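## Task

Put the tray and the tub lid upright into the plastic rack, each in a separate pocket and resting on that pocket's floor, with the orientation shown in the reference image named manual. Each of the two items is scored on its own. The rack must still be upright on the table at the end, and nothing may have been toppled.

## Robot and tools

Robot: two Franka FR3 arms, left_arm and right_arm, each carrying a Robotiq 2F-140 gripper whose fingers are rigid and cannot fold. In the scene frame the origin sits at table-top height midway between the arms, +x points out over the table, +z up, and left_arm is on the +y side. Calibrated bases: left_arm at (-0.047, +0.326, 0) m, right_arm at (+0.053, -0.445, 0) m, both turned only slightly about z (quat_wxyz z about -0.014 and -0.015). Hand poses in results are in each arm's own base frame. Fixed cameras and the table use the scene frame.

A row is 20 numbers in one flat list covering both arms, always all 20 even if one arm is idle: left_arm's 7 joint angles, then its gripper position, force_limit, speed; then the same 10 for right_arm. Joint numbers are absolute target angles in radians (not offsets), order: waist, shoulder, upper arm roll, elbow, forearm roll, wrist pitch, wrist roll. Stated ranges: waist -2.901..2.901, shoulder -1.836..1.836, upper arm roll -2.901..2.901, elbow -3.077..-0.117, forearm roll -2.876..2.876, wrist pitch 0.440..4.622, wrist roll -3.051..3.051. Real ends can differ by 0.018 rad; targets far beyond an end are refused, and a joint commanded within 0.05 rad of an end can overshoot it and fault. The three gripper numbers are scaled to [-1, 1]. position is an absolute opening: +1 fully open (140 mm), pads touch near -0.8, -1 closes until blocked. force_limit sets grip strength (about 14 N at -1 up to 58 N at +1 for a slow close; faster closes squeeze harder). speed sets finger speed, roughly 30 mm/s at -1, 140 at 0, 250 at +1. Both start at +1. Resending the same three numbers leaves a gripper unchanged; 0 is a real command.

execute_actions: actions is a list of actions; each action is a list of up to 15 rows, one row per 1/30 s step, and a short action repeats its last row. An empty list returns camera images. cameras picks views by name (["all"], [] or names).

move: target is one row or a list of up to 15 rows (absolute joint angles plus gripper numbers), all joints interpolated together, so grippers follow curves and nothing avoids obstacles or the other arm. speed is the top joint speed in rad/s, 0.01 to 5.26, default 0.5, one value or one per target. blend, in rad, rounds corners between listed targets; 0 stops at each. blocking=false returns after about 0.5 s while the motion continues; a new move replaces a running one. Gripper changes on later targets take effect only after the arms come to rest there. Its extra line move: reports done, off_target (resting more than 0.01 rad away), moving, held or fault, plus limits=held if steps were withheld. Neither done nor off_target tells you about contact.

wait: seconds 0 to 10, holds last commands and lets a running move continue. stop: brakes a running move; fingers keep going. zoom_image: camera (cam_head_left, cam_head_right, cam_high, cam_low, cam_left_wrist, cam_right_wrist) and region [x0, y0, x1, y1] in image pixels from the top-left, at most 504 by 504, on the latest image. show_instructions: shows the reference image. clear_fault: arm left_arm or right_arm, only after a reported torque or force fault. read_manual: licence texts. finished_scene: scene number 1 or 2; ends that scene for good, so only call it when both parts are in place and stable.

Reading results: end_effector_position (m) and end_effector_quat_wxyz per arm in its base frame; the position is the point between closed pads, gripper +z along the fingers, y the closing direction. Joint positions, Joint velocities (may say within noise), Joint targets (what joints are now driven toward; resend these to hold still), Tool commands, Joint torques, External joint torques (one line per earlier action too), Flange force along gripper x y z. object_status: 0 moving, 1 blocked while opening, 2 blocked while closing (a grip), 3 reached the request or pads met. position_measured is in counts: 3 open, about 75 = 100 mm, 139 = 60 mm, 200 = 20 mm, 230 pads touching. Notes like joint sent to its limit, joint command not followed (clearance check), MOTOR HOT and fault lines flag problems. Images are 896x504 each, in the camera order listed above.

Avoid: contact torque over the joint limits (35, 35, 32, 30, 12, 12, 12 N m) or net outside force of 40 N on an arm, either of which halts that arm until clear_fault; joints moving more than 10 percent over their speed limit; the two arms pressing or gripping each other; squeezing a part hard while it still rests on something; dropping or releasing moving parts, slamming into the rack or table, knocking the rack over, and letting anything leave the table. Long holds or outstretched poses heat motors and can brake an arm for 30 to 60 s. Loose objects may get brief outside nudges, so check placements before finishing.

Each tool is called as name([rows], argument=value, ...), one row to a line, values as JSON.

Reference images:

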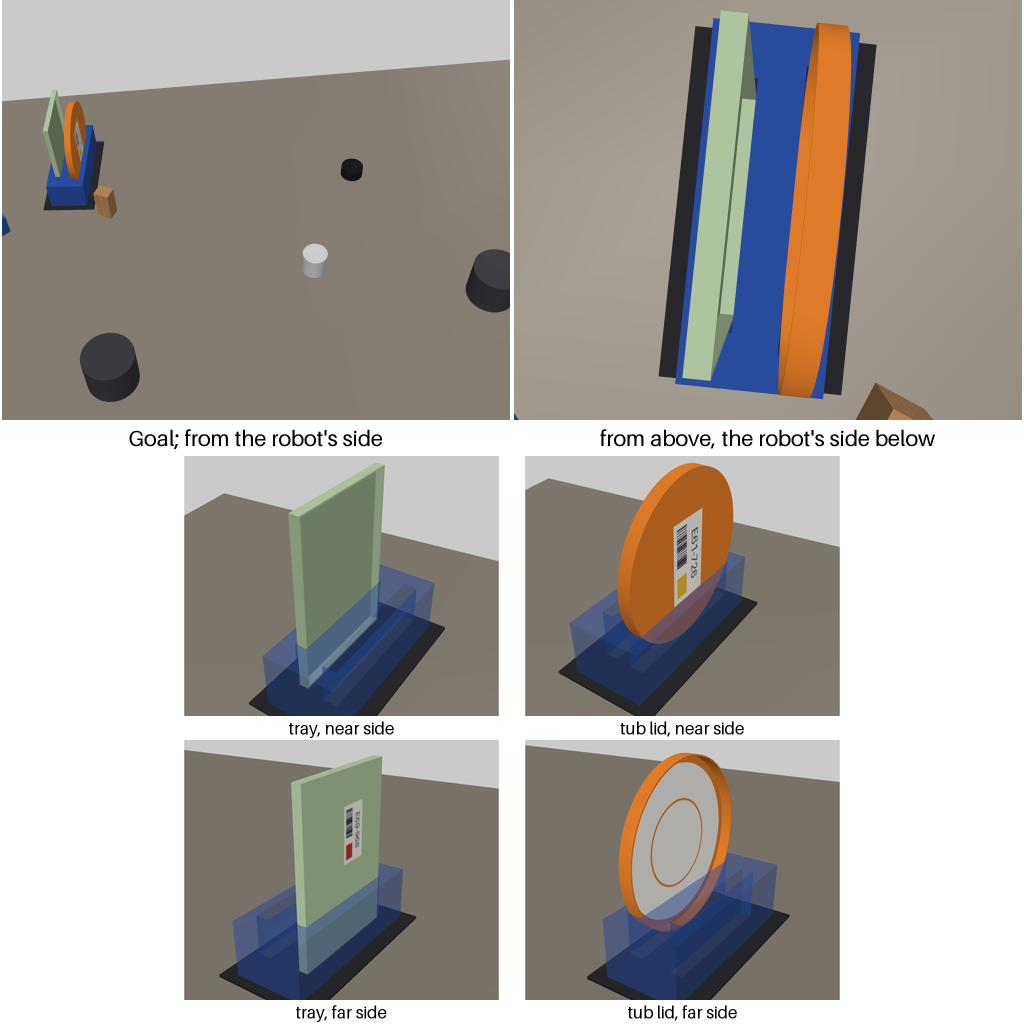

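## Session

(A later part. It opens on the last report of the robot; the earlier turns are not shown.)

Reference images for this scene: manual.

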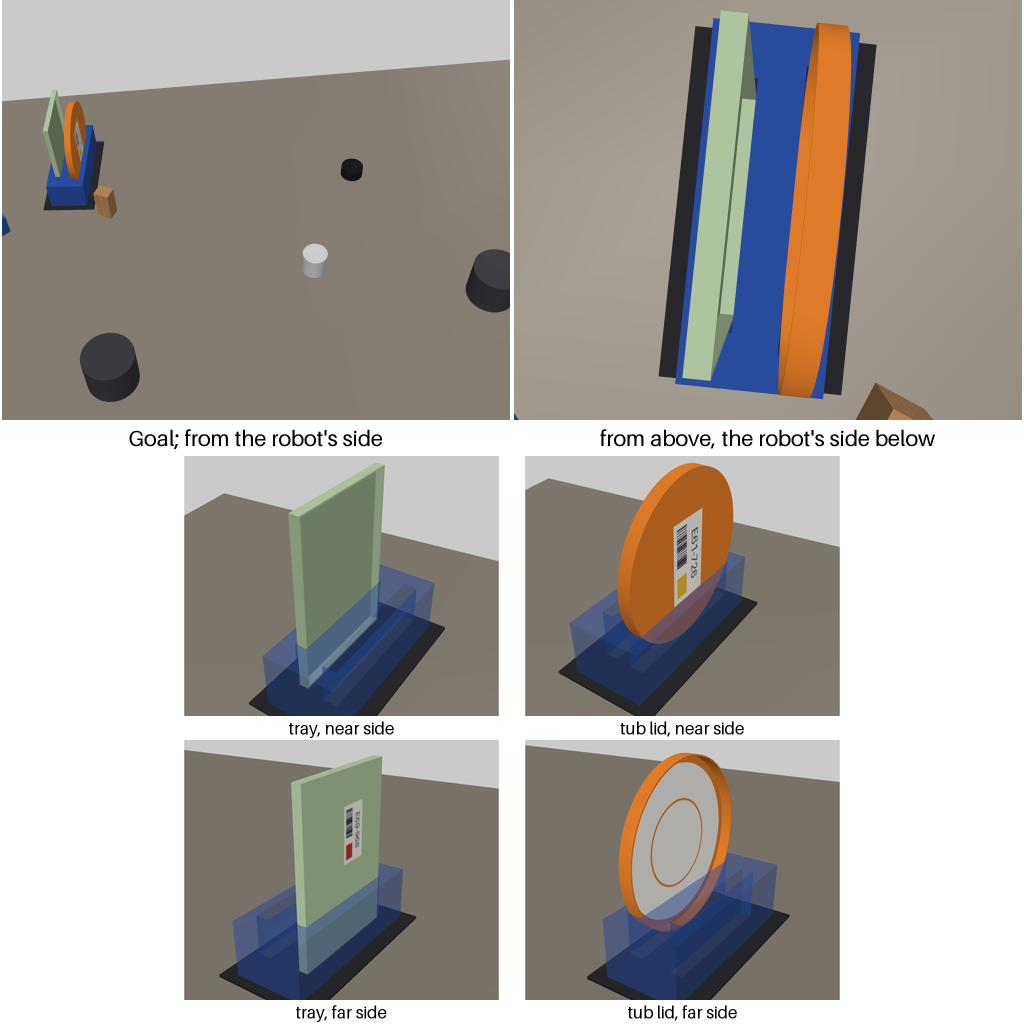

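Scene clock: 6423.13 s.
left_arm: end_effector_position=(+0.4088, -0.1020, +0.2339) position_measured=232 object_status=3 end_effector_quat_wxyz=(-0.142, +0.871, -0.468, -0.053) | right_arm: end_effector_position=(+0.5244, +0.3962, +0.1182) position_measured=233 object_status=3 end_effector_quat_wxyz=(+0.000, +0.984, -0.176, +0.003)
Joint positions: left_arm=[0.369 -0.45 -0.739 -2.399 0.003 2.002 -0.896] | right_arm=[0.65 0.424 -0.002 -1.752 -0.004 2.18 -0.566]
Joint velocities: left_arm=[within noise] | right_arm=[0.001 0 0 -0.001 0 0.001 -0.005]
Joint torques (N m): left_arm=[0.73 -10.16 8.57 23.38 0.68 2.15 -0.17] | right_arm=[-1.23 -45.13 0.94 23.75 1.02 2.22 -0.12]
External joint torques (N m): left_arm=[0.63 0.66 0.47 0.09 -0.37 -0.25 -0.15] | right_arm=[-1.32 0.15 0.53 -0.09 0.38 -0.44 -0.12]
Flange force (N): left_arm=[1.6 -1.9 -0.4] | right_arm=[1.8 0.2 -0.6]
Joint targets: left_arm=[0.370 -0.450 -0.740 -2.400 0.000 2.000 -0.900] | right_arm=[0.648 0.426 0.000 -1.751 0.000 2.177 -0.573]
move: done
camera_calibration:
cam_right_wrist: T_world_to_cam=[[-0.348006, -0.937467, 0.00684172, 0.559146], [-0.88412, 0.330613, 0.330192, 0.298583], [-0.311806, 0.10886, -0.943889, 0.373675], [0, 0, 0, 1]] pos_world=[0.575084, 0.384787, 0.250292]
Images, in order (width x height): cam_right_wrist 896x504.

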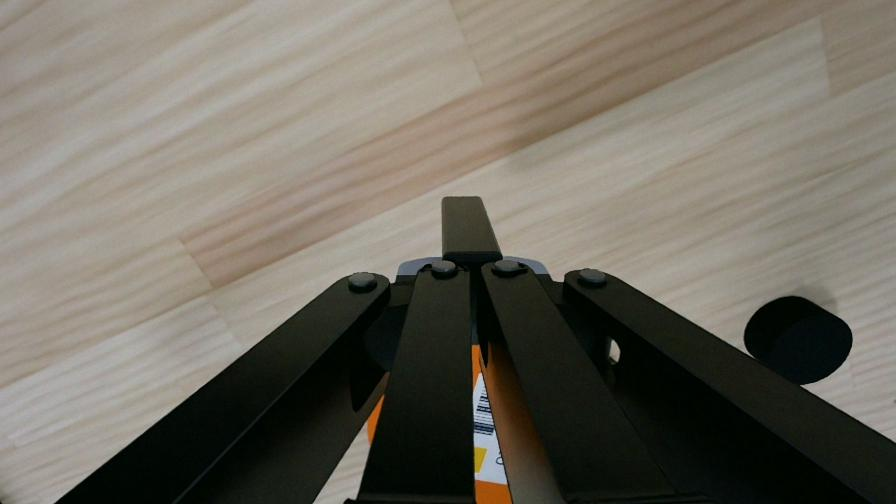

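move([
  [0.37,-0.45,-0.74,-2.4,0,2.0,-0.9,-1,-1,-0.5,0.6484,0.4260,0,-1.7511,0,2.1771,-0.5733,1,0,0],
  [1.2378,1.0280,-1.3333,-2.3803,-0.0212,2.3606,-2.8798,-1,-1,-0.5,0.6484,0.4260,0,-1.7511,0,2.1771,-0.5733,1,0,0],
], speed=0.7, cameras=["cam_right_wrist"])

Scene clock: 6437.33 s.
left_arm: end_effector_position=(+0.4042, -0.2829, +0.1199) position_measured=232 object_status=3 end_effector_quat_wxyz=(+0.285, +0.713, +0.493, -0.409) | right_arm: end_effector_position=(+0.5244, +0.3962, +0.1182) position_measured=3 object_status=3 end_effector_quat_wxyz=(+0.000, +0.985, -0.175, +0.003)
Joint positions: left_arm=[1.237 1.026 -1.332 -2.381 -0.018 2.358 -2.874] | right_arm=[0.65 0.424 -0.002 -1.752 -0.004 2.18 -0.567]
Joint velocities: left_arm=[0 -0.001 0.001 0.001 -0.001 0.001 -0.008] | right_arm=[within noise]
Joint torques (N m): left_arm=[0.78 -20.26 -24.8 8.59 -0.27 1.06 -0.1] | right_arm=[-1.26 -45.14 0.96 23.63 1.04 2.22 -0.09]
External joint torques (N m): left_arm=[0.72 1.58 -0.59 0.2 -0.46 0.36 -0.07] | right_arm=[-1.41 0.44 0.5 -0.36 0.4 -0.46 -0.09]
Flange force (N): left_arm=[-1.1 -1.3 -0.5] | right_arm=[1.6 0.6 -0.1]
Joint targets: left_arm=[1.238 1.028 -1.333 -2.380 -0.021 2.361 -2.880] | right_arm=[0.648 0.426 0.000 -1.751 0.000 2.177 -0.573]
move: done
camera_calibration:
cam_right_wrist: T_world_to_cam=[[-0.34638, -0.938069, 0.00688142, 0.558528], [-0.884687, 0.329091, 0.330193, 0.299462], [-0.312008, 0.108284, -0.943888, 0.374002], [0, 0, 0, 1]] pos_world=[0.575085, 0.384889, 0.250292]
Images, in order (width x height): cam_right_wrist 896x504.

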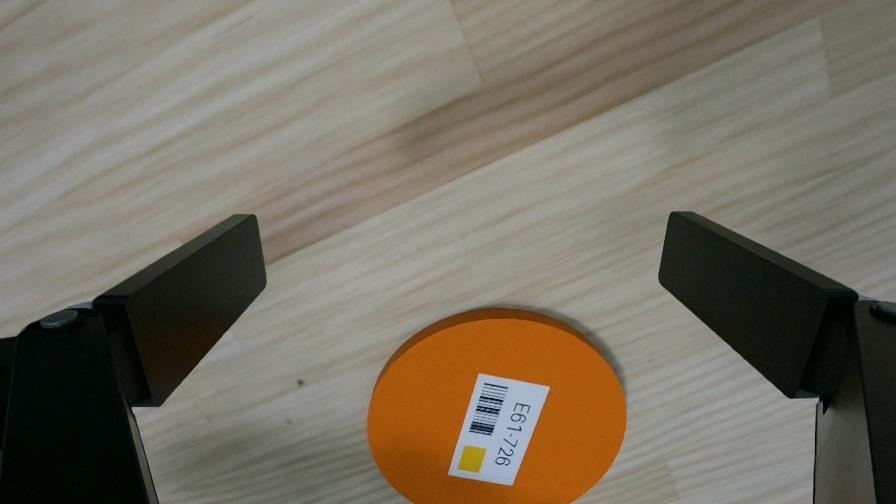

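move([
  [1.1890,1.2168,-1.1226,-2.3860,0.2282,2.4718,-2.8798,-1,-1,-0.5,0.7302,0.4265,0,-2.0522,0,2.4877,-0.4915,1,0,0],
  [1.1890,1.2168,-1.1226,-2.3860,0.2282,2.4718,-2.8798,-1,-1,-0.5,0.7765,0.4144,0,-2.0878,0,2.5022,-0.4455,1,0,0],
  [1.1313,1.2285,-1.1214,-2.3122,0.2063,2.4513,-2.8798,-1,-1,-0.5,0.7765,0.4144,0,-2.0878,0,2.5022,-0.4455,1,0,0],
  [1.1021,1.2345,-1.1208,-2.2749,0.1953,2.4410,-2.8798,-1,-1,-0.5,0.7765,0.4144,0,-2.0878,0,2.5022,-0.4455,1,0,0],
], speed=[0.25, 0.08, 0.1, 0.05], blend=[0.0, 0.0, 0.01, 0])

move([
  [1.0961,1.2357,-1.1207,-2.2672,0.1930,2.4389,-2.8798,-1,-1,-0.5,0.7850,0.4400,0,-2.0450,0,2.4850,-0.4370,1,0,0],
], speed=0.03, cameras=["cam_right_wrist"])

Scene clock: 6468.07 s.
left_arm: end_effector_position=(+0.4093, -0.2856, +0.0206) position_measured=232 object_status=3 end_effector_quat_wxyz=(+0.281, +0.713, +0.491, -0.413) | right_arm: end_effector_position=(+0.4251, +0.4075, +0.0144) position_measured=3 object_status=3 end_effector_quat_wxyz=(-0.001, +0.985, -0.171, +0.004)
Joint positions: left_arm=[1.106 1.23 -1.12 -2.281 0.199 2.426 -2.877] | right_arm=[0.772 0.412 -0.006 -2.084 -0.004 2.502 -0.457]
Joint velocities: left_arm=[-0.002 0 0.001 0.001 0 -0.003 0] | right_arm=[within noise]
Joint torques (N m): left_arm=[-1.91 -24.27 -27.13 5.71 -0.26 3.42 -0.12] | right_arm=[2.54 -39.58 4.69 17.82 1.84 2.48 0.6]
External joint torques (N m): left_arm=[-2.19 2.61 -1.22 2.48 -0.61 2.71 -0.09] | right_arm=[2.36 2.14 4.26 -2.71 1.37 -0.19 0.6]
Flange force (N): left_arm=[3.0 13.2 10.0] | right_arm=[-7.3 2.3 3.9]
Joint targets: left_arm=[1.102 1.234 -1.121 -2.275 0.195 2.441 -2.880] | right_arm=[0.776 0.414 0.000 -2.088 0.000 2.502 -0.446]
move: off_target (left_arm, right_arm); left_arm: the wrist pitch is farthest, 0.015 rad from its target; right_arm: the wrist roll is farthest, 0.011 rad from its target

Scene clock: 6469.77 s.
left_arm: end_effector_position=(+0.4107, -0.2867, +0.0206) position_measured=232 object_status=3 end_effector_quat_wxyz=(+0.280, +0.714, +0.491, -0.414) | right_arm: end_effector_position=(+0.4313, +0.4104, +0.0138) position_measured=3 object_status=3 end_effector_quat_wxyz=(+0.003, +0.985, -0.174, +0.002)
Joint positions: left_arm=[1.1 1.231 -1.12 -2.274 0.197 2.422 -2.877] | right_arm=[0.774 0.433 -0.011 -2.047 -0.004 2.478 -0.455]
Joint torques (N m): left_arm=[-1.4 -24.26 -27.48 6.62 -0.34 3.54 -0.16] | right_arm=[5.66 -39.2 7.32 21.89 2.32 3.8 0.91]
External joint torques (N m): left_arm=[-1.6 2.73 -1.57 3.44 -0.69 2.86 -0.13] | right_arm=[5.38 3.37 6.87 1.15 1.84 1.15 0.91]
Flange force (N): left_arm=[3.5 15.0 8.5] | right_arm=[-5.0 -14.4 8.8]
Joint targets: left_arm=[1.096 1.236 -1.121 -2.267 0.193 2.439 -2.880] | right_arm=[0.785 0.440 0.000 -2.045 0.000 2.485 -0.437]
move: off_target (left_arm, right_arm); left_arm: the wrist pitch is farthest, 0.017 rad from its target; right_arm: the wrist roll is farthest, 0.018 rad from its target
camera_calibration:
cam_right_wrist: T_world_to_cam=[[-0.342992, -0.939232, 0.014107, 0.539267], [-0.88491, 0.328119, 0.330564, 0.247364], [-0.315106, 0.100898, -0.943678, 0.249209], [0, 0, 0, 1]] pos_world=[0.482386, 0.400187, 0.145796]
Images, in order (width x height): cam_right_wrist 896x504.

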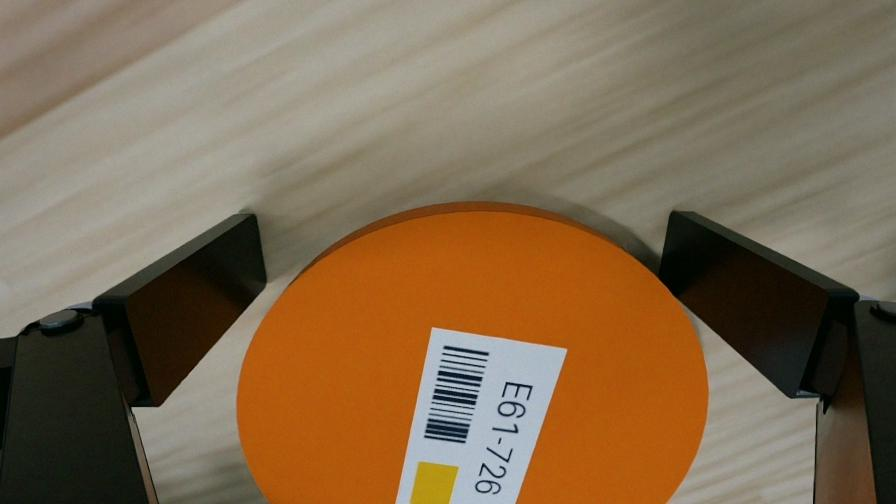

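move([
  [1.1313,1.2285,-1.1214,-2.3122,0.2063,2.4513,-2.8798,-1,-1,-0.5,0.7850,0.4400,0,-2.0450,0,2.4850,-0.4370,1,0,0],
  [1.0961,1.2357,-1.1207,-2.2672,0.1930,2.4389,-2.8798,-1,-1,-0.5,0.7850,0.4400,0,-2.0450,0,2.4850,-0.4370,1,0,0],
], speed=[0.06, 0.05], cameras=["cam_right_wrist"])

Scene clock: 6480.43 s.
left_arm: end_effector_position=(+0.4077, -0.2873, +0.0206) position_measured=232 object_status=3 end_effector_quat_wxyz=(+0.278, +0.714, +0.489, -0.417) | right_arm: end_effector_position=(+0.4323, +0.4136, +0.0143) position_measured=3 object_status=3 end_effector_quat_wxyz=(+0.001, +0.985, -0.175, +0.004)
Joint positions: left_arm=[1.099 1.232 -1.119 -2.275 0.197 2.418 -2.877] | right_arm=[0.777 0.435 -0.011 -2.044 -0.004 2.483 -0.449]
Joint torques (N m): left_arm=[-1.48 -24.4 -27.84 7.48 -0.37 4.29 -0.14] | right_arm=[4.94 -40.56 7.4 19.6 2.33 2.63 0.88]
External joint torques (N m): left_arm=[-1.63 2.52 -1.96 4.44 -0.7 3.64 -0.11] | right_arm=[4.84 1.95 7.1 -1.13 1.85 -0.03 0.88]
Flange force (N): left_arm=[3.6 17.4 9.3] | right_arm=[-9.0 -4.6 3.8]
Joint targets: left_arm=[1.096 1.236 -1.121 -2.267 0.193 2.439 -2.880] | right_arm=[0.785 0.440 0.000 -2.045 0.000 2.485 -0.437]
move: off_target (left_arm, right_arm); left_arm: the wrist pitch is farthest, 0.021 rad from its target; right_arm: the wrist roll is farthest, 0.012 rad from its target
camera_calibration:
cam_right_wrist: T_world_to_cam=[[-0.345618, -0.938341, 0.00797677, 0.543457], [-0.885657, 0.328998, 0.327678, 0.24713], [-0.310098, 0.106187, -0.944756, 0.245365], [0, 0, 0, 1]] pos_world=[0.482788, 0.402588, 0.146496]
Images, in order (width x height): cam_right_wrist 896x504.

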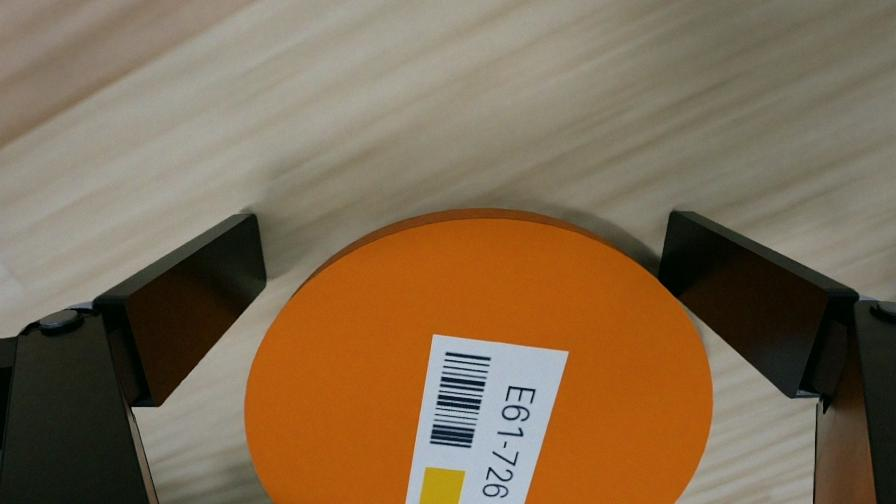

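move([
  [1.1890,1.2168,-1.1226,-2.3860,0.2282,2.4718,-2.8798,-1,-1,-0.5,0.7850,0.4400,0,-2.0450,0,2.4850,-0.4370,1,0,0],
  [1.2216,1.2102,-1.1232,-2.4277,0.2405,2.4834,-2.8798,-1,-1,-0.5,0.8238,0.4161,0,-2.0849,0,2.5010,-0.3982,1,0,0],
  [1.2216,1.2102,-1.1232,-2.4277,0.2405,2.4834,-2.8798,-1,-1,-0.5,0.7850,0.4400,0,-2.0450,0,2.4850,-0.4370,1,0,0],
], speed=[0.06, 0.03, 0.05])

move([
  [1.1313,1.2285,-1.1214,-2.3122,0.2063,2.4513,-2.8798,-1,-1,-0.5,0.7850,0.4400,0,-2.0450,0,2.4850,-0.4370,1,0,0],
  [1.0961,1.2357,-1.1207,-2.2672,0.1930,2.4389,-2.8798,-1,-1,-0.5,0.7850,0.4400,0,-2.0450,0,2.4850,-0.4370,1,0,0],
], speed=[0.06, 0.05], cameras=["cam_right_wrist"])

Scene clock: 6513.93 s.
left_arm: end_effector_position=(+0.3706, -0.2736, +0.0221) position_measured=232 object_status=3 end_effector_quat_wxyz=(+0.287, +0.709, +0.495, -0.412) | right_arm: end_effector_position=(+0.4221, +0.4251, +0.0147) position_measured=3 object_status=3 end_effector_quat_wxyz=(-0.002, +0.984, -0.176, +0.002)
Joint positions: left_arm=[1.22 1.212 -1.122 -2.426 0.238 2.481 -2.877] | right_arm=[0.788 0.435 0.001 -2.045 -0.003 2.486 -0.426]
Joint velocities: left_arm=[within noise] | right_arm=[0 -0.001 0.001 0.001 -0.001 0.001 -0.006]
Joint torques (N m): left_arm=[0.79 -23.48 -25 1.24 1.03 1.02 -0.09] | right_arm=[-2.32 -40.17 -0.47 19.85 0.48 2.44 -0.29]
External joint torques (N m): left_arm=[0.68 0.21 -0.68 -0.39 0.53 0.34 -0.07] | right_arm=[-2.37 2.36 -0.88 -0.86 0 -0.22 -0.29]
Flange force (N): left_arm=[-2.0 -3.0 -0.8] | right_arm=[4.7 -0.6 4.2]
Joint targets: left_arm=[1.222 1.210 -1.123 -2.428 0.240 2.483 -2.880] | right_arm=[0.785 0.440 0.000 -2.045 0.000 2.485 -0.437]
move: off_target (right_arm); right_arm: the wrist roll is farthest, 0.011 rad from its target

Scene clock: 6517.40 s.
left_arm: end_effector_position=(+0.4109, -0.2875, +0.0205) position_measured=232 object_status=3 end_effector_quat_wxyz=(+0.281, +0.714, +0.491, -0.414) | right_arm: end_effector_position=(+0.4300, +0.4174, +0.0146) position_measured=3 object_status=3 end_effector_quat_wxyz=(-0.001, +0.984, -0.177, +0.004)
Joint positions: left_arm=[1.098 1.232 -1.119 -2.274 0.197 2.425 -2.877] | right_arm=[0.78 0.435 -0.007 -2.044 -0.003 2.486 -0.441]
Joint torques (N m): left_arm=[-0.64 -24.7 -27.69 6.4 -0.41 3.26 -0.1] | right_arm=[3.2 -40.54 5.45 19.55 1.92 2.26 0.32]
External joint torques (N m): left_arm=[-0.74 2.22 -1.72 3.28 -0.76 2.58 -0.08] | right_arm=[3.09 2 5.09 -1.15 1.44 -0.39 0.32]
Flange force (N): left_arm=[2.3 12.2 5.8] | right_arm=[-5.2 -3.3 3.2]
Joint targets: left_arm=[1.096 1.236 -1.121 -2.267 0.193 2.439 -2.880] | right_arm=[0.785 0.440 0.000 -2.045 0.000 2.485 -0.437]
move: off_target (left_arm); left_arm: the wrist pitch is farthest, 0.014 rad from its target
camera_calibration:
cam_right_wrist: T_world_to_cam=[[-0.349097, -0.937078, 0.00400114, 0.547275], [-0.884605, 0.330951, 0.328551, 0.242459], [-0.309203, 0.111157, -0.944478, 0.242083], [0, 0, 0, 1]] pos_world=[0.480385, 0.405688, 0.146793]
Images, in order (width x height): cam_right_wrist 896x504.

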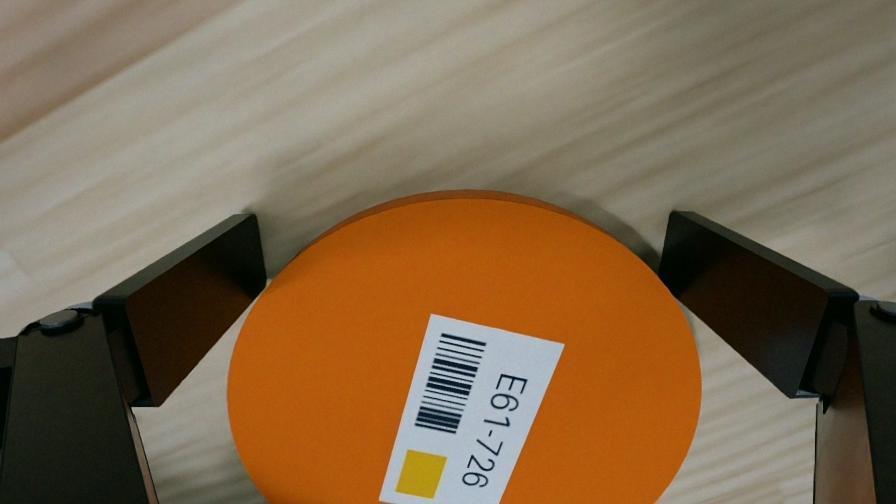

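move([
  [1.1051,1.2339,-1.1209,-2.2788,0.1964,2.4421,-2.8798,-1,-1,-0.5,1.1264,0.3416,-0.2504,-2.1497,-0.2964,2.5463,-0.0873,1,0,0],
  [1.1137,1.2321,-1.1211,-2.2897,0.1997,2.4451,-2.8798,-1,-1,-0.5,1.5418,0.3094,-0.5486,-2.1981,-0.6011,2.4840,0.2793,1,0,0],
], speed=0.13, blend=[0.02, 0])

move([
  [1.1212,1.2306,-1.1212,-2.2993,0.2025,2.4478,-2.8798,-1,-1,-0.5,1.5537,0.2963,-0.3992,-2.1796,-0.9245,2.2496,0.6283,1,0,0],
  [1.1262,1.2296,-1.1213,-2.3057,0.2044,2.4496,-2.8798,-1,-1,-0.5,1.6588,0.3793,-0.3314,-2.1258,-1.0514,1.9916,0.8290,1,0,0],
], speed=0.1, blend=[0.02, 0])

move([
  [1.1281,1.2292,-1.1214,-2.3081,0.2051,2.4503,-2.8798,-1,-1,-0.5,1.7694,0.4555,-0.3765,-2.0874,-1.0640,1.8895,0.8858,1,0,0],
  [1.1281,1.2292,-1.1214,-2.3081,0.2051,2.4503,-2.8798,-1,-1,-0.5,1.8473,0.5623,-0.3797,-2.0262,-1.0697,1.7638,0.9425,1,0,0],
  [1.1432,1.2261,-1.1217,-2.3274,0.2108,2.4556,-2.8798,-1,-1,-0.5,1.8572,0.6344,-0.3515,-1.9822,-1.0913,1.6703,0.98,1,0,0],
], speed=[0.08, 0.06, 0.04], cameras=["cam_right_wrist"])

Scene clock: 6549.87 s.
left_arm: end_effector_position=(+0.4031, -0.2874, +0.0205) position_measured=232 object_status=3 end_effector_quat_wxyz=(+0.281, +0.711, +0.491, -0.418) | right_arm: end_effector_position=(+0.4098, +0.4232, +0.0812) position_measured=3 object_status=3 end_effector_quat_wxyz=(+0.053, +0.950, -0.169, +0.257)
Joint positions: left_arm=[1.111 1.234 -1.118 -2.293 0.198 2.429 -2.877] | right_arm=[1.532 0.311 -0.557 -2.196 -0.602 2.476 0.263]
Joint velocities: left_arm=[within noise] | right_arm=[0 -0.001 0 0 -0.001 -0.001 0.006]
Joint torques (N m): left_arm=[1.61 -25.81 -28.24 5.85 0.51 3.28 -0.12] | right_arm=[4.53 -33.82 0.82 18.82 1.71 3.22 0.99]
External joint torques (N m): left_arm=[1.5 0.74 -2.39 3 0.15 2.62 -0.09] | right_arm=[4.51 0.06 5.68 -1.46 1.16 1.36 0.97]
Flange force (N): left_arm=[-1.2 4.4 0.4] | right_arm=[-10.5 1.9 -1.9]
Joint targets: left_arm=[1.114 1.232 -1.121 -2.290 0.200 2.445 -2.880] | right_arm=[1.542 0.309 -0.549 -2.198 -0.601 2.484 0.279]
move: off_target (left_arm, right_arm); left_arm: the wrist pitch is farthest, 0.016 rad from its target; right_arm: the wrist roll is farthest, 0.016 rad from its target

Scene clock: 6556.60 s.
left_arm: end_effector_position=(+0.3990, -0.2865, +0.0206) position_measured=232 object_status=3 end_effector_quat_wxyz=(+0.282, +0.711, +0.491, -0.418) | right_arm: end_effector_position=(+0.3647, +0.4424, +0.1374) position_measured=3 object_status=3 end_effector_quat_wxyz=(+0.094, +0.849, -0.155, +0.496)
Joint positions: left_arm=[1.123 1.233 -1.118 -2.309 0.203 2.436 -2.877] | right_arm=[1.652 0.373 -0.342 -2.123 -1.054 1.978 0.817]
Joint velocities: left_arm=[within noise] | right_arm=[0 0.002 0.001 -0.001 -0.001 -0.003 0.006]
Joint torques (N m): left_arm=[2.28 -26.27 -27.73 5.57 0.63 2.81 -0.12] | right_arm=[2.95 -34.13 1.13 17.08 0.84 1.87 0.71]
External joint torques (N m): left_arm=[2.11 -0.07 -2.11 2.89 0.25 2.16 -0.09] | right_arm=[2.91 2.75 5.17 -1.89 1.47 2.27 0.68]
Flange force (N): left_arm=[-1.6 2.3 -2.2] | right_arm=[-10.9 0.6 -1.1]
Joint targets: left_arm=[1.126 1.230 -1.121 -2.306 0.204 2.450 -2.880] | right_arm=[1.659 0.379 -0.331 -2.126 -1.051 1.992 0.829]
move: off_target (left_arm, right_arm); left_arm: the wrist pitch is farthest, 0.013 rad from its target; right_arm: the wrist pitch is farthest, 0.014 rad from its target

Scene clock: 6563.70 s.
left_arm: end_effector_position=(+0.3963, -0.2838, +0.0217) position_measured=232 object_status=3 end_effector_quat_wxyz=(+0.284, +0.710, +0.493, -0.415) | right_arm: end_effector_position=(+0.3250, +0.4566, +0.1550) position_measured=3 object_status=3 end_effector_quat_wxyz=(+0.121, +0.739, -0.136, +0.649)
Joint positions: left_arm=[1.141 1.229 -1.121 -2.329 0.208 2.447 -2.877] | right_arm=[1.852 0.629 -0.36 -1.982 -1.091 1.659 0.97]
Joint velocities: left_arm=[within noise] | right_arm=[0 0.001 -0.001 0.001 0 -0.003 0.006]
Joint torques (N m): left_arm=[1.37 -25.83 -25.83 4.16 1.03 2.08 -0.11] | right_arm=[1.68 -37.9 -2.81 15.16 -0.46 0.12 0.67]
External joint torques (N m): left_arm=[1.3 -0.14 -0.39 1.67 0.63 1.42 -0.08] | right_arm=[1.85 2.91 4.77 -1.09 0.79 1.89 0.64]
Flange force (N): left_arm=[0.6 0.7 0.0] | right_arm=[-9.9 0.5 -2.8]
Joint targets: left_arm=[1.143 1.226 -1.122 -2.327 0.211 2.456 -2.880] | right_arm=[1.857 0.634 -0.351 -1.982 -1.091 1.670 0.980]
move: off_target (right_arm); right_arm: the wrist pitch is farthest, 0.011 rad from its target
camera_calibration:
cam_right_wrist: T_world_to_cam=[[-0.365461, -0.930824, 0.00232573, 0.549543], [-0.423617, 0.164095, -0.890854, 0.205851], [0.828847, -0.326558, -0.454283, 0.0918876], [0, 0, 0, 1]] pos_world=[0.211878, 0.507755, 0.223848]
Images, in order (width x height): cam_right_wrist 896x504.

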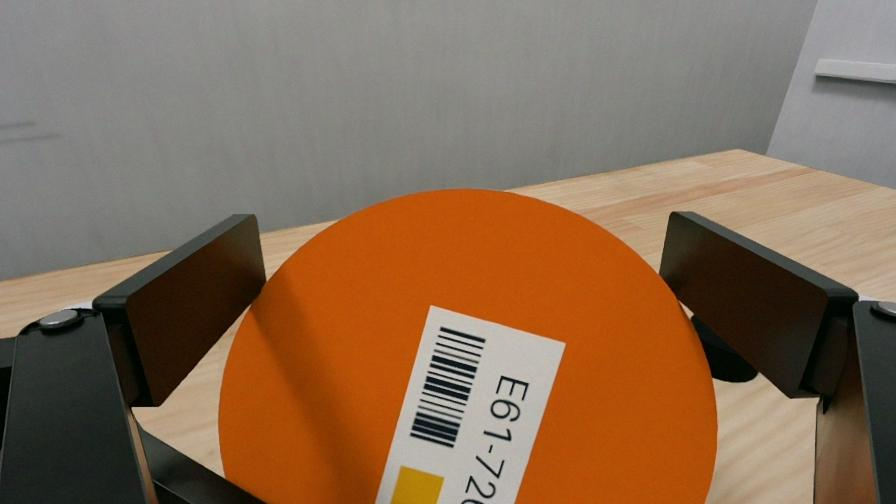

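move([
  [1.1557,1.2236,-1.1220,-2.3434,0.2155,2.4601,-2.8798,-1,-1,-0.5,1.8572,0.6344,-0.3515,-1.9822,-1.0913,1.6703,0.98,1,0,0],
], speed=0.01, cameras=["cam_right_wrist"])

Scene clock: 6572.97 s.
left_arm: end_effector_position=(+0.3960, -0.2808, +0.0212) position_measured=232 object_status=3 end_effector_quat_wxyz=(+0.287, +0.709, +0.495, -0.412) | right_arm: end_effector_position=(+0.3242, +0.4570, +0.1552) position_measured=3 object_status=3 end_effector_quat_wxyz=(+0.120, +0.739, -0.136, +0.649)
Joint positions: left_arm=[1.155 1.226 -1.121 -2.342 0.213 2.458 -2.877] | right_arm=[1.853 0.629 -0.359 -1.982 -1.092 1.657 0.972]
Joint torques (N m): left_arm=[0.8 -25.26 -25.92 1.98 0.96 1.03 -0.14] | right_arm=[0.95 -38.12 -3.32 15.05 -0.36 0.34 0.48]
External joint torques (N m): left_arm=[0.72 0.27 -0.52 -0.51 0.52 0.34 -0.11] | right_arm=[0.93 2.62 4.09 -1.18 0.88 2.11 0.46]
Flange force (N): left_arm=[-1.7 -3.5 -0.5] | right_arm=[-9.0 0.3 -1.1]
Joint targets: left_arm=[1.156 1.224 -1.122 -2.343 0.216 2.460 -2.880] | right_arm=[1.857 0.634 -0.351 -1.982 -1.091 1.670 0.980]
move: off_target (right_arm); right_arm: the wrist pitch is farthest, 0.013 rad from its target
camera_calibration:
cam_right_wrist: T_world_to_cam=[[-0.364479, -0.931211, 0.00127408, 0.549531], [-0.422398, 0.164108, -0.891431, 0.205408], [0.829901, -0.325446, -0.453155, 0.0916728], [0, 0, 0, 1]] pos_world=[0.210977, 0.507855, 0.223949]
Images, in order (width x height): cam_right_wrist 896x504.

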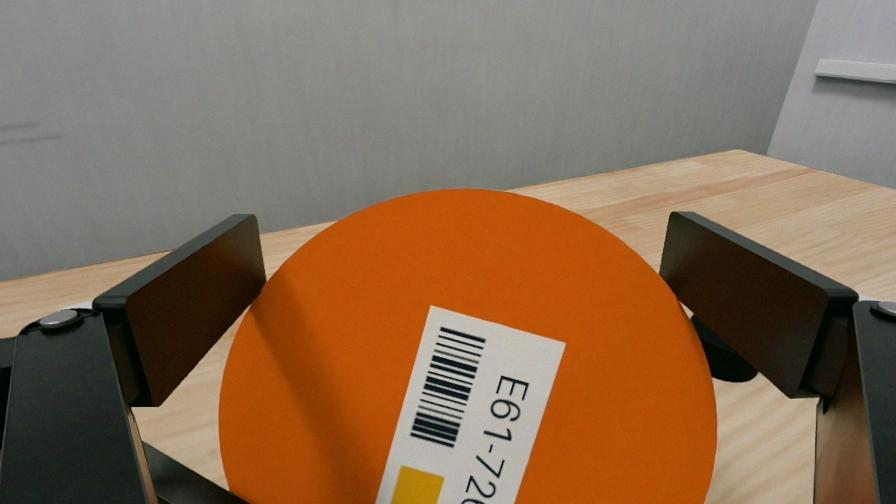

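move([
  [1.1890,1.2168,-1.1226,-2.3860,0.2282,2.4718,-2.8798,-1,-1,-0.5,1.8572,0.6344,-0.3515,-1.9822,-1.0913,1.6703,0.98,1,0,0],
  [1.2511,0.9488,-1.2469,-2.3653,0.1142,2.3633,-2.8798,-1,-1,-0.5,1.8572,0.6344,-0.3515,-1.9822,-1.0913,1.6703,0.98,1,0,0],
  [1.4469,0.6871,-1.4718,-2.3159,0.0195,2.1712,-2.8798,-1,-1,-0.5,1.8572,0.6344,-0.3515,-1.9822,-1.0913,1.6703,0.98,1,0,0],
], speed=[0.08, 0.2, 0.4], blend=[0.01, 0.02, 0])

move([
  [0.6824,0.6092,-1.3795,-1.3167,0.5396,1.2327,-0.25,-1,-1,-0.5,1.8572,0.6344,-0.3515,-1.9822,-1.0913,1.6703,0.98,1,0,0],
], speed=0.5)

move([
  [-0.4346,0.3822,-0.1709,-1.2132,0.0038,1.3533,-0.25,-1,-1,-0.5,1.8572,0.6344,-0.3515,-1.9822,-1.0913,1.6703,0.98,1,0,0],
  [-0.4346,0.3822,-0.1709,-1.2132,0.0038,1.3533,-0.25,0.1,-1,-0.5,1.8572,0.6344,-0.3515,-1.9822,-1.0913,1.6703,0.98,1,0,0],
  [-0.2998,0.1055,-0.3041,-1.8504,0.003,1.7978,-0.25,0.1,-1,-0.5,1.8572,0.6344,-0.3515,-1.9822,-1.0913,1.6703,0.98,1,0,0],
], speed=[0.45, 0.3, 0.3], cameras=["cam_left_wrist", "cam_right_wrist"])

Scene clock: 6608.90 s.
left_arm: end_effector_position=(+0.4443, -0.1519, +0.1373) position_measured=232 object_status=3 end_effector_quat_wxyz=(+0.197, +0.771, +0.537, -0.279) | right_arm: end_effector_position=(+0.3242, +0.4570, +0.1552) position_measured=3 object_status=3 end_effector_quat_wxyz=(+0.120, +0.739, -0.136, +0.649)
Joint positions: left_arm=[1.446 0.689 -1.471 -2.316 0.022 2.174 -2.877] | right_arm=[1.853 0.629 -0.359 -1.982 -1.092 1.657 0.972]
Joint velocities: left_arm=[0.001 -0.001 0.001 0.001 0 -0.005 0.001] | right_arm=[within noise]
Joint torques (N m): left_arm=[0.81 -16.74 -19.08 16.44 -0.36 1.36 -0.09] | right_arm=[1 -37.99 -3.35 15.15 -0.36 0.32 0.47]
External joint torques (N m): left_arm=[0.68 0.15 -0.41 0.25 -0.46 -0.17 -0.08] | right_arm=[1.15 2.78 4.21 -1.03 0.88 2.11 0.44]
Flange force (N): left_arm=[-2.1 -3.3 -2.7] | right_arm=[-9.5 -0.4 -1.6]
Joint targets: left_arm=[1.447 0.687 -1.472 -2.316 0.019 2.171 -2.880] | right_arm=[1.857 0.634 -0.351 -1.982 -1.091 1.670 0.980]
move: off_target (right_arm); right_arm: the wrist pitch is farthest, 0.013 rad from its target

Scene clock: 6615.57 s.
left_arm: end_effector_position=(+0.5371, -0.1336, +0.3596) position_measured=232 object_status=3 end_effector_quat_wxyz=(-0.071, -0.570, +0.812, +0.099) | right_arm: end_effector_position=(+0.3242, +0.4570, +0.1552) position_measured=3 object_status=3 end_effector_quat_wxyz=(+0.120, +0.739, -0.136, +0.649)
Joint positions: left_arm=[0.683 0.61 -1.381 -1.318 0.537 1.235 -0.255] | right_arm=[1.853 0.629 -0.359 -1.982 -1.092 1.657 0.972]
Joint velocities: left_arm=[0 -0.002 0 -0.001 0 0.001 0.005] | right_arm=[within noise]
Joint torques (N m): left_arm=[0.05 -30.16 -15.63 19.17 1.05 1.7 0.11] | right_arm=[1.01 -38.04 -3.29 15.14 -0.34 0.35 0.44]
External joint torques (N m): left_arm=[0 1.67 0.61 0.47 0.51 -0.22 0.09] | right_arm=[0.95 2.84 4.12 -1.18 0.91 2.11 0.41]
Flange force (N): left_arm=[-1.4 -9.6 -5.1] | right_arm=[-9.5 -0.2 -1.2]
Joint targets: left_arm=[0.682 0.609 -1.380 -1.317 0.540 1.233 -0.250] | right_arm=[1.857 0.634 -0.351 -1.982 -1.091 1.670 0.980]
move: off_target (right_arm); right_arm: the wrist pitch is farthest, 0.013 rad from its target

Scene clock: 6622.80 s.
left_arm: end_effector_position=(+0.4434, -0.3063, +0.2444) position_measured=117 object_status=3 end_effector_quat_wxyz=(-0.040, -0.570, +0.818, +0.069) | right_arm: end_effector_position=(+0.3242, +0.4570, +0.1552) position_measured=3 object_status=3 end_effector_quat_wxyz=(+0.120, +0.739, -0.136, +0.649)
Joint positions: left_arm=[-0.301 0.108 -0.303 -1.849 0.006 1.795 -0.254] | right_arm=[1.853 0.629 -0.359 -1.982 -1.092 1.657 0.972]
Joint velocities: left_arm=[0 0 0.001 0 0 0.005 -0.001] | right_arm=[within noise]
Joint torques (N m): left_arm=[0.79 -33.89 -0.74 24.21 0.19 2.53 0.21] | right_arm=[0.96 -38.02 -3.33 15.03 -0.36 0.34 0.45]
External joint torques (N m): left_arm=[0.6 0.72 0.04 -0.07 -0.48 0.37 0.19] | right_arm=[1.15 2.68 4.25 -1.12 0.88 2.12 0.42]
Flange force (N): left_arm=[-0.6 -1.3 1.1] | right_arm=[-9.2 0.1 -1.5]
Joint targets: left_arm=[-0.300 0.106 -0.304 -1.850 0.003 1.798 -0.250] | right_arm=[1.857 0.634 -0.351 -1.982 -1.091 1.670 0.980]
move: off_target (right_arm); right_arm: the wrist pitch is farthest, 0.013 rad from its target
camera_calibration:
cam_left_wrist: T_world_to_cam=[[-0.931272, 0.328325, 0.157911, 0.482679], [0.363044, 0.872624, 0.32669, 0.0350988], [-0.0305369, 0.361566, -0.931846, 0.493578], [0, 0, 0, 1]] pos_world=[0.451836, -0.367564, 0.372252]
cam_right_wrist: T_world_to_cam=[[-0.364479, -0.931211, 0.00127408, 0.549531], [-0.422398, 0.164108, -0.891431, 0.205408], [0.829901, -0.325446, -0.453155, 0.0916728], [0, 0, 0, 1]] pos_world=[0.210977, 0.507855, 0.223949]
Images, in order (width x height): cam_left_wrist 896x504, cam_right_wrist 896x504.

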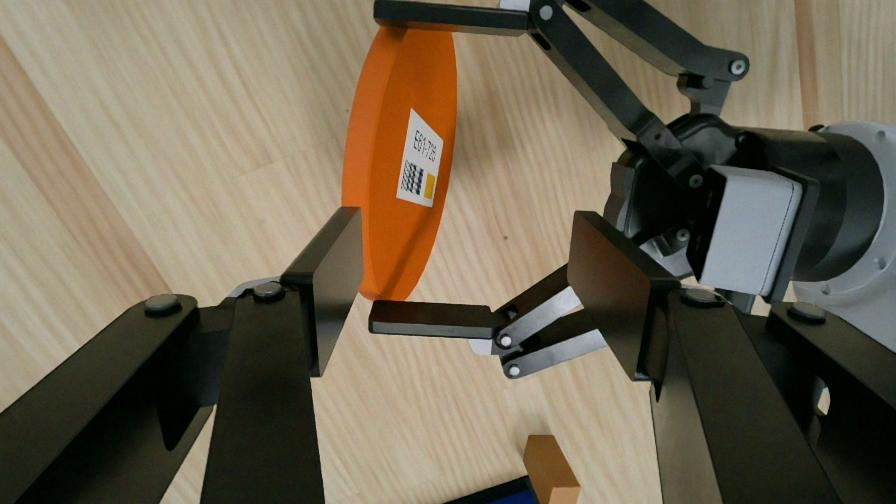

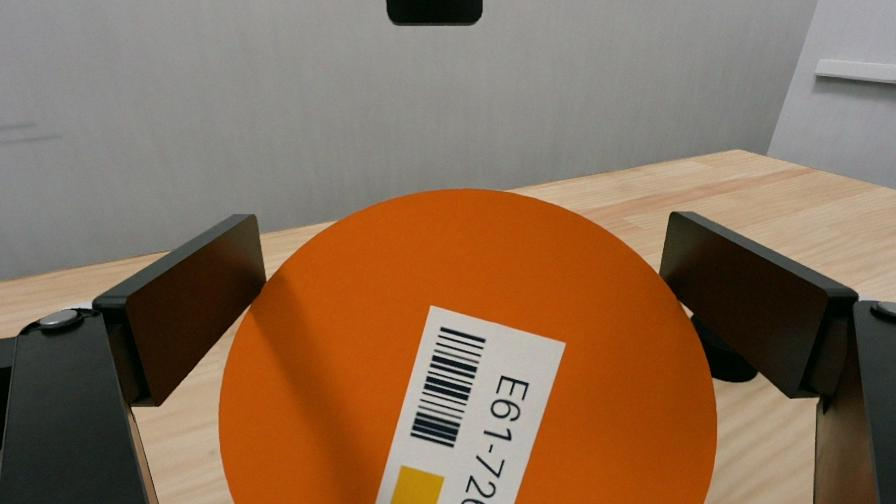

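move([
  [-0.4158,0.6310,-0.2003,-1.1170,0.008,1.3477,-0.25,0.1,-1,-0.5,1.8572,0.6344,-0.3515,-1.9822,-1.0913,1.6703,0.98,1,0,0],
], speed=0.3, cameras=["cam_left_wrist"])

Scene clock: 6695.63 s.
left_arm: end_effector_position=(+0.5005, -0.3387, +0.2322) position_measured=117 object_status=3 end_effector_quat_wxyz=(-0.121, -0.563, +0.802, +0.159) | right_arm: end_effector_position=(+0.3242, +0.4570, +0.1552) position_measured=3 object_status=3 end_effector_quat_wxyz=(+0.120, +0.739, -0.136, +0.649)
Joint positions: left_arm=[-0.415 0.629 -0.201 -1.119 0.006 1.351 -0.254] | right_arm=[1.853 0.629 -0.359 -1.982 -1.092 1.657 0.972]
Joint velocities: left_arm=[0 0 -0.001 -0.001 0 -0.003 -0.001] | right_arm=[within noise]
Joint torques (N m): left_arm=[0.05 -47.87 -2 24.14 0.74 1.22 0.23] | right_arm=[0.93 -38.03 -3.33 15.17 -0.34 0.35 0.5]
External joint torques (N m): left_arm=[0.05 2.37 0.77 0.65 0.35 -0.2 0.19] | right_arm=[0.8 2.58 3.96 -0.98 0.89 2.1 0.47]
Flange force (N): left_arm=[2.8 -15.5 -9.6] | right_arm=[-9.1 -0.4 -1.1]
Joint targets: left_arm=[-0.416 0.631 -0.200 -1.117 0.008 1.348 -0.250] | right_arm=[1.857 0.634 -0.351 -1.982 -1.091 1.670 0.980]
move: off_target (right_arm); right_arm: the wrist pitch is farthest, 0.013 rad from its target
camera_calibration:
cam_left_wrist: T_world_to_cam=[[-0.868217, 0.304238, 0.391967, 0.454243], [0.428164, 0.858584, 0.281975, 0.0197089], [-0.250749, 0.412642, -0.875701, 0.610114], [0, 0, 0, 1]] pos_world=[0.538928, -0.406878, 0.350672]
Images, in order (width x height): cam_left_wrist 896x504.

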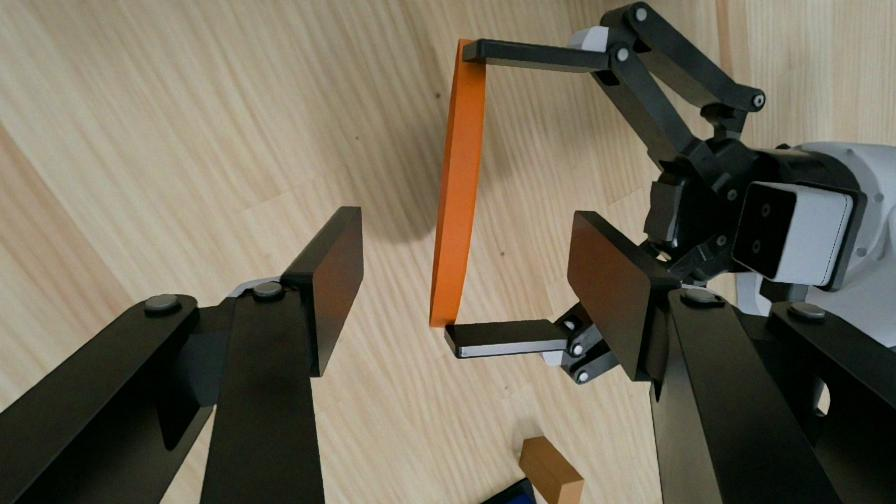

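move([
  [-0.397,0.556,-0.214,-1.3573,0.010,1.5121,-0.15,0.1,-1,-0.5,1.8572,0.6344,-0.3515,-1.9822,-1.0913,1.6703,0.98,1,0,0],
  [-0.3754,0.5212,-0.2280,-1.5359,0.012,1.6549,-0.15,0.1,-1,-0.5,1.8572,0.6344,-0.3515,-1.9822,-1.0913,1.6703,0.98,1,0,0],
], speed=[0.1, 0.06], blend=[0.01, 0], cameras=["cam_left_wrist"])

Scene clock: 6718.30 s.
left_arm: end_effector_position=(+0.4640, -0.3227, +0.1386) position_measured=117 object_status=3 end_effector_quat_wxyz=(-0.126, -0.522, +0.828, +0.158) | right_arm: end_effector_position=(+0.3242, +0.4570, +0.1552) position_measured=3 object_status=3 end_effector_quat_wxyz=(+0.120, +0.739, -0.136, +0.649)
Joint positions: left_arm=[-0.377 0.523 -0.227 -1.534 0.009 1.652 -0.154] | right_arm=[1.853 0.629 -0.359 -1.982 -1.092 1.657 0.972]
Joint velocities: left_arm=[0.001 -0.001 -0.001 0 0 0.004 -0.002] | right_arm=[within noise]
Joint torques (N m): left_arm=[0.81 -45.63 -3.23 22.95 0.92 1.71 0.26] | right_arm=[0.97 -38.12 -3.32 15.12 -0.33 0.36 0.49]
External joint torques (N m): left_arm=[0.51 1.18 -0.28 -0.15 0.49 0.33 0.22] | right_arm=[0.89 2.75 4.06 -1.19 0.91 2.12 0.46]
Flange force (N): left_arm=[-0.5 -3.0 0.9] | right_arm=[-9.3 0.0 -1.0]
Joint targets: left_arm=[-0.375 0.521 -0.228 -1.536 0.012 1.655 -0.150] | right_arm=[1.857 0.634 -0.351 -1.982 -1.091 1.670 0.980]
move: off_target (right_arm); right_arm: the wrist pitch is farthest, 0.013 rad from its target
camera_calibration:
cam_left_wrist: T_world_to_cam=[[-0.830936, 0.392634, 0.394188, 0.465337], [0.508777, 0.822951, 0.252779, 0.00321532], [-0.225147, 0.410597, -0.883583, 0.501056], [0, 0, 0, 1]] pos_world=[0.497841, -0.391085, 0.258482]
Images, in order (width x height): cam_left_wrist 896x504.

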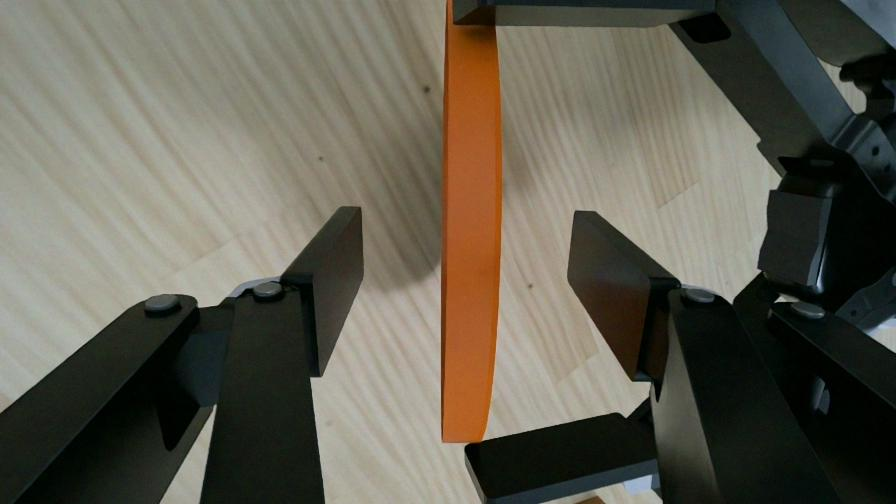

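move([
  [-0.3754,0.5212,-0.2280,-1.5359,0.012,1.6549,-0.15,-1,-0.6,-1,1.8572,0.6344,-0.3515,-1.9822,-1.0913,1.6703,0.98,1,0,0],
], speed=0.06)

wait(seconds=2, cameras=["cam_left_wrist"])

Scene clock: 6727.70 s.
left_arm: end_effector_position=(+0.4643, -0.3228, +0.1386) position_measured=211 object_status=0 end_effector_quat_wxyz=(-0.126, -0.523, +0.828, +0.157) | right_arm: end_effector_position=(+0.3239, +0.4572, +0.1554) position_measured=3 object_status=3 end_effector_quat_wxyz=(+0.120, +0.739, -0.136, +0.649)
Joint positions: left_arm=[-0.376 0.523 -0.227 -1.534 0.009 1.653 -0.154] | right_arm=[1.854 0.629 -0.359 -1.982 -1.092 1.657 0.972]
Joint torques (N m): left_arm=[0.74 -45.59 -3.13 23.09 0.86 1.7 0.19] | right_arm=[0.81 -38.11 -3.52 15.11 -0.32 0.45 0.49]
External joint torques (N m): left_arm=[0.68 1.41 0 -0.12 0.43 0.3 0.15] | right_arm=[0.73 2.59 3.82 -1.08 0.91 2.21 0.46]
Flange force (N): left_arm=[-0.6 -4.0 0.6] | right_arm=[-9.0 -0.2 -0.6]
Joint targets: left_arm=[-0.375 0.521 -0.228 -1.536 0.012 1.655 -0.150] | right_arm=[1.857 0.634 -0.351 -1.982 -1.091 1.670 0.980]
move: off_target (right_arm); right_arm: the wrist pitch is farthest, 0.014 rad from its target

Scene clock: 6729.70 s.
left_arm: end_effector_position=(+0.4643, -0.3228, +0.1386) position_measured=211 object_status=2 end_effector_quat_wxyz=(-0.126, -0.523, +0.828, +0.157) | right_arm: end_effector_position=(+0.3239, +0.4572, +0.1554) position_measured=3 object_status=3 end_effector_quat_wxyz=(+0.120, +0.739, -0.136, +0.649)
Joint positions: left_arm=[-0.376 0.523 -0.227 -1.534 0.009 1.653 -0.154] | right_arm=[1.854 0.629 -0.359 -1.982 -1.092 1.657 0.972]
Joint torques (N m): left_arm=[0.73 -45.59 -3.15 23.11 0.84 1.68 0.23] | right_arm=[0.78 -38.04 -3.55 15.15 -0.35 0.45 0.46]
External joint torques (N m): left_arm=[0.57 1.19 -0.1 0.02 0.41 0.29 0.19] | right_arm=[0.82 2.74 3.92 -1.07 0.89 2.23 0.43]
Flange force (N): left_arm=[-0.5 -3.8 0.2] | right_arm=[-9.4 -0.5 -0.8]
Joint targets: left_arm=[-0.375 0.521 -0.228 -1.536 0.012 1.655 -0.150] | right_arm=[1.857 0.634 -0.351 -1.982 -1.091 1.670 0.980]
Tool commands: left_gripper/position=-1.0 left_gripper/force_limit=-0.6 left_gripper/speed=-1.0 right_gripper/position=+1.0 right_gripper/force_limit=+0.0 right_gripper/speed=+0.0
wait: 2.00 s; at rest by 0.17 s
camera_calibration:
cam_left_wrist: T_world_to_cam=[[-0.831426, 0.392918, 0.39287, 0.466202], [0.508469, 0.823122, 0.252843, 0.0033175], [-0.224033, 0.409982, -0.884151, 0.500452], [0, 0, 0, 1]] pos_world=[0.498043, -0.391086, 0.25848]
Images, in order (width x height): cam_left_wrist 896x504.

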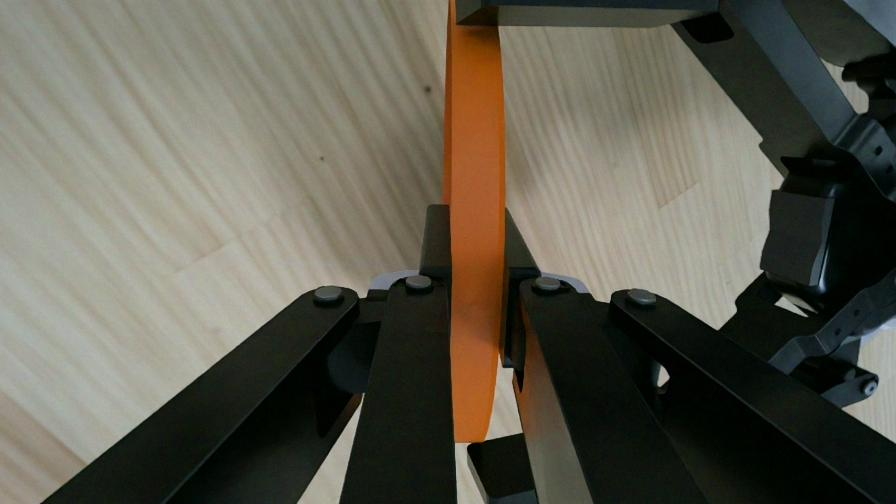

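move([
  [-0.3754,0.5212,-0.2280,-1.5359,0.012,1.6549,-0.15,-1,-0.6,-1,1.8572,0.6214,-0.3515,-1.9822,-1.0913,1.6703,0.98,1,0,0],
  [-0.3754,0.5212,-0.2280,-1.5359,0.012,1.6549,-0.15,-1,-0.6,-1,2.01,0.6114,-0.3515,-1.9822,-1.0913,1.6703,0.98,1,0,0],
  [-0.3754,0.5212,-0.2280,-1.5359,0.012,1.6549,-0.15,-1,-0.6,-1,2.05,0.40,-0.35,-2.1,-1.0913,1.6703,0.98,1,0,0],
], speed=[0.02, 0.05, 0.2], blend=[0.0, 0.01, 0])

move([
  [-0.3754,0.5212,-0.2280,-1.5359,0.012,1.6549,-0.15,-1,-0.6,-1,1.6,-0.5,-0.2,-2.6,-0.6,2.0,1.2,1,0,0],
  [-0.3754,0.5212,-0.2280,-1.5359,0.012,1.6549,-0.15,-1,-0.6,-1,-0.9,-0.496,0,-2.155,0,1.659,1.571,1,0,0],
], speed=[0.5, 0.8], blend=[0.05, 0], cameras=["cam_left_wrist"])

Scene clock: 6756.37 s.
left_arm: end_effector_position=(+0.4642, -0.3205, +0.1381) position_measured=211 object_status=2 end_effector_quat_wxyz=(-0.126, -0.522, +0.829, +0.159) | right_arm: end_effector_position=(+0.2218, +0.4952, +0.2017) position_measured=3 object_status=3 end_effector_quat_wxyz=(+0.028, +0.781, -0.093, +0.617)
Joint positions: left_arm=[-0.375 0.523 -0.227 -1.537 0.013 1.651 -0.151] | right_arm=[2.048 0.402 -0.352 -2.099 -1.092 1.668 0.974]
Joint torques (N m): left_arm=[0.31 -45.3 -3.22 23.38 0.4 1.94 0.07] | right_arm=[-0.55 -36.85 -4.04 17.1 -1.18 -1.11 0.34]
External joint torques (N m): left_arm=[-0.1 1.74 -0.35 0.16 -0.05 0.55 0.03] | right_arm=[-0.51 -0.28 0.72 -1.1 0.06 0.23 0.32]
Flange force (N): left_arm=[1.0 -6.1 0.2] | right_arm=[0.5 4.4 1.6]
Joint targets: left_arm=[-0.375 0.521 -0.228 -1.536 0.012 1.655 -0.150] | right_arm=[2.050 0.400 -0.350 -2.100 -1.091 1.670 0.980]
move: done

Scene clock: 6762.27 s.
left_arm: end_effector_position=(+0.4642, -0.3205, +0.1381) position_measured=211 object_status=2 end_effector_quat_wxyz=(-0.126, -0.522, +0.829, +0.159) | right_arm: end_effector_position=(+0.2479, -0.3147, +0.3803) position_measured=3 object_status=3 end_effector_quat_wxyz=(+0.001, +0.431, +0.902, -0.002)
Joint positions: left_arm=[-0.375 0.523 -0.227 -1.537 0.013 1.651 -0.151] | right_arm=[-0.898 -0.497 -0.002 -2.156 -0.004 1.662 1.563]
Joint velocities: left_arm=[within noise] | right_arm=[0.001 -0.001 -0.001 0 -0.001 0 0.006]
Joint torques (N m): left_arm=[0.27 -45.31 -3.17 23.4 0.42 1.93 0.09] | right_arm=[-1.31 -15.38 0.68 24.57 1.3 2.03 0.3]
External joint torques (N m): left_arm=[0.07 1.62 -0.15 0.24 -0.02 0.55 0.05] | right_arm=[-1.3 -0.55 1.09 0.11 0.48 -0.43 0.3]
Flange force (N): left_arm=[0.6 -6.0 0.0] | right_arm=[1.6 1.6 -1.2]
Joint targets: left_arm=[-0.375 0.521 -0.228 -1.536 0.012 1.655 -0.150] | right_arm=[-0.900 -0.496 0.000 -2.155 0.000 1.659 1.571]
move: done
camera_calibration:
cam_left_wrist: T_world_to_cam=[[-0.829812, 0.393533, 0.395656, 0.464398], [0.510851, 0.821052, 0.254766, -0.000487736], [-0.224596, 0.413529, -0.882355, 0.50014], [0, 0, 0, 1]] pos_world=[0.497941, -0.389178, 0.257684]
Images, in order (width x height): cam_left_wrist 896x504.

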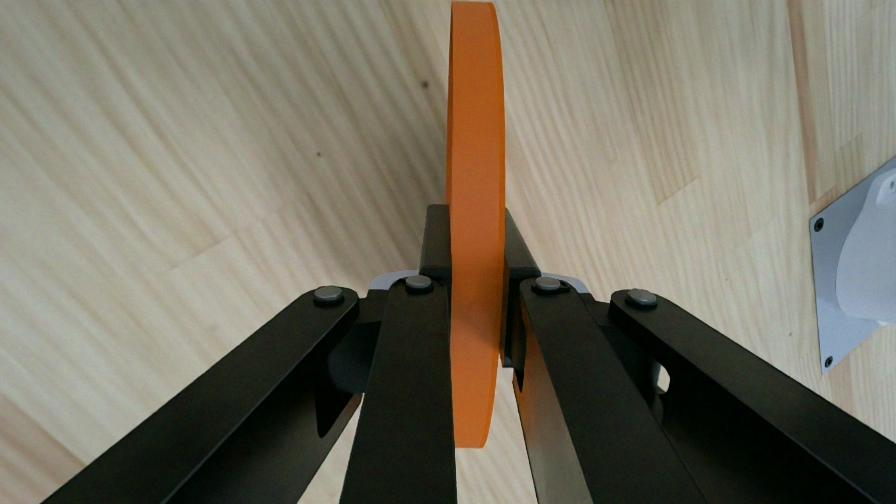

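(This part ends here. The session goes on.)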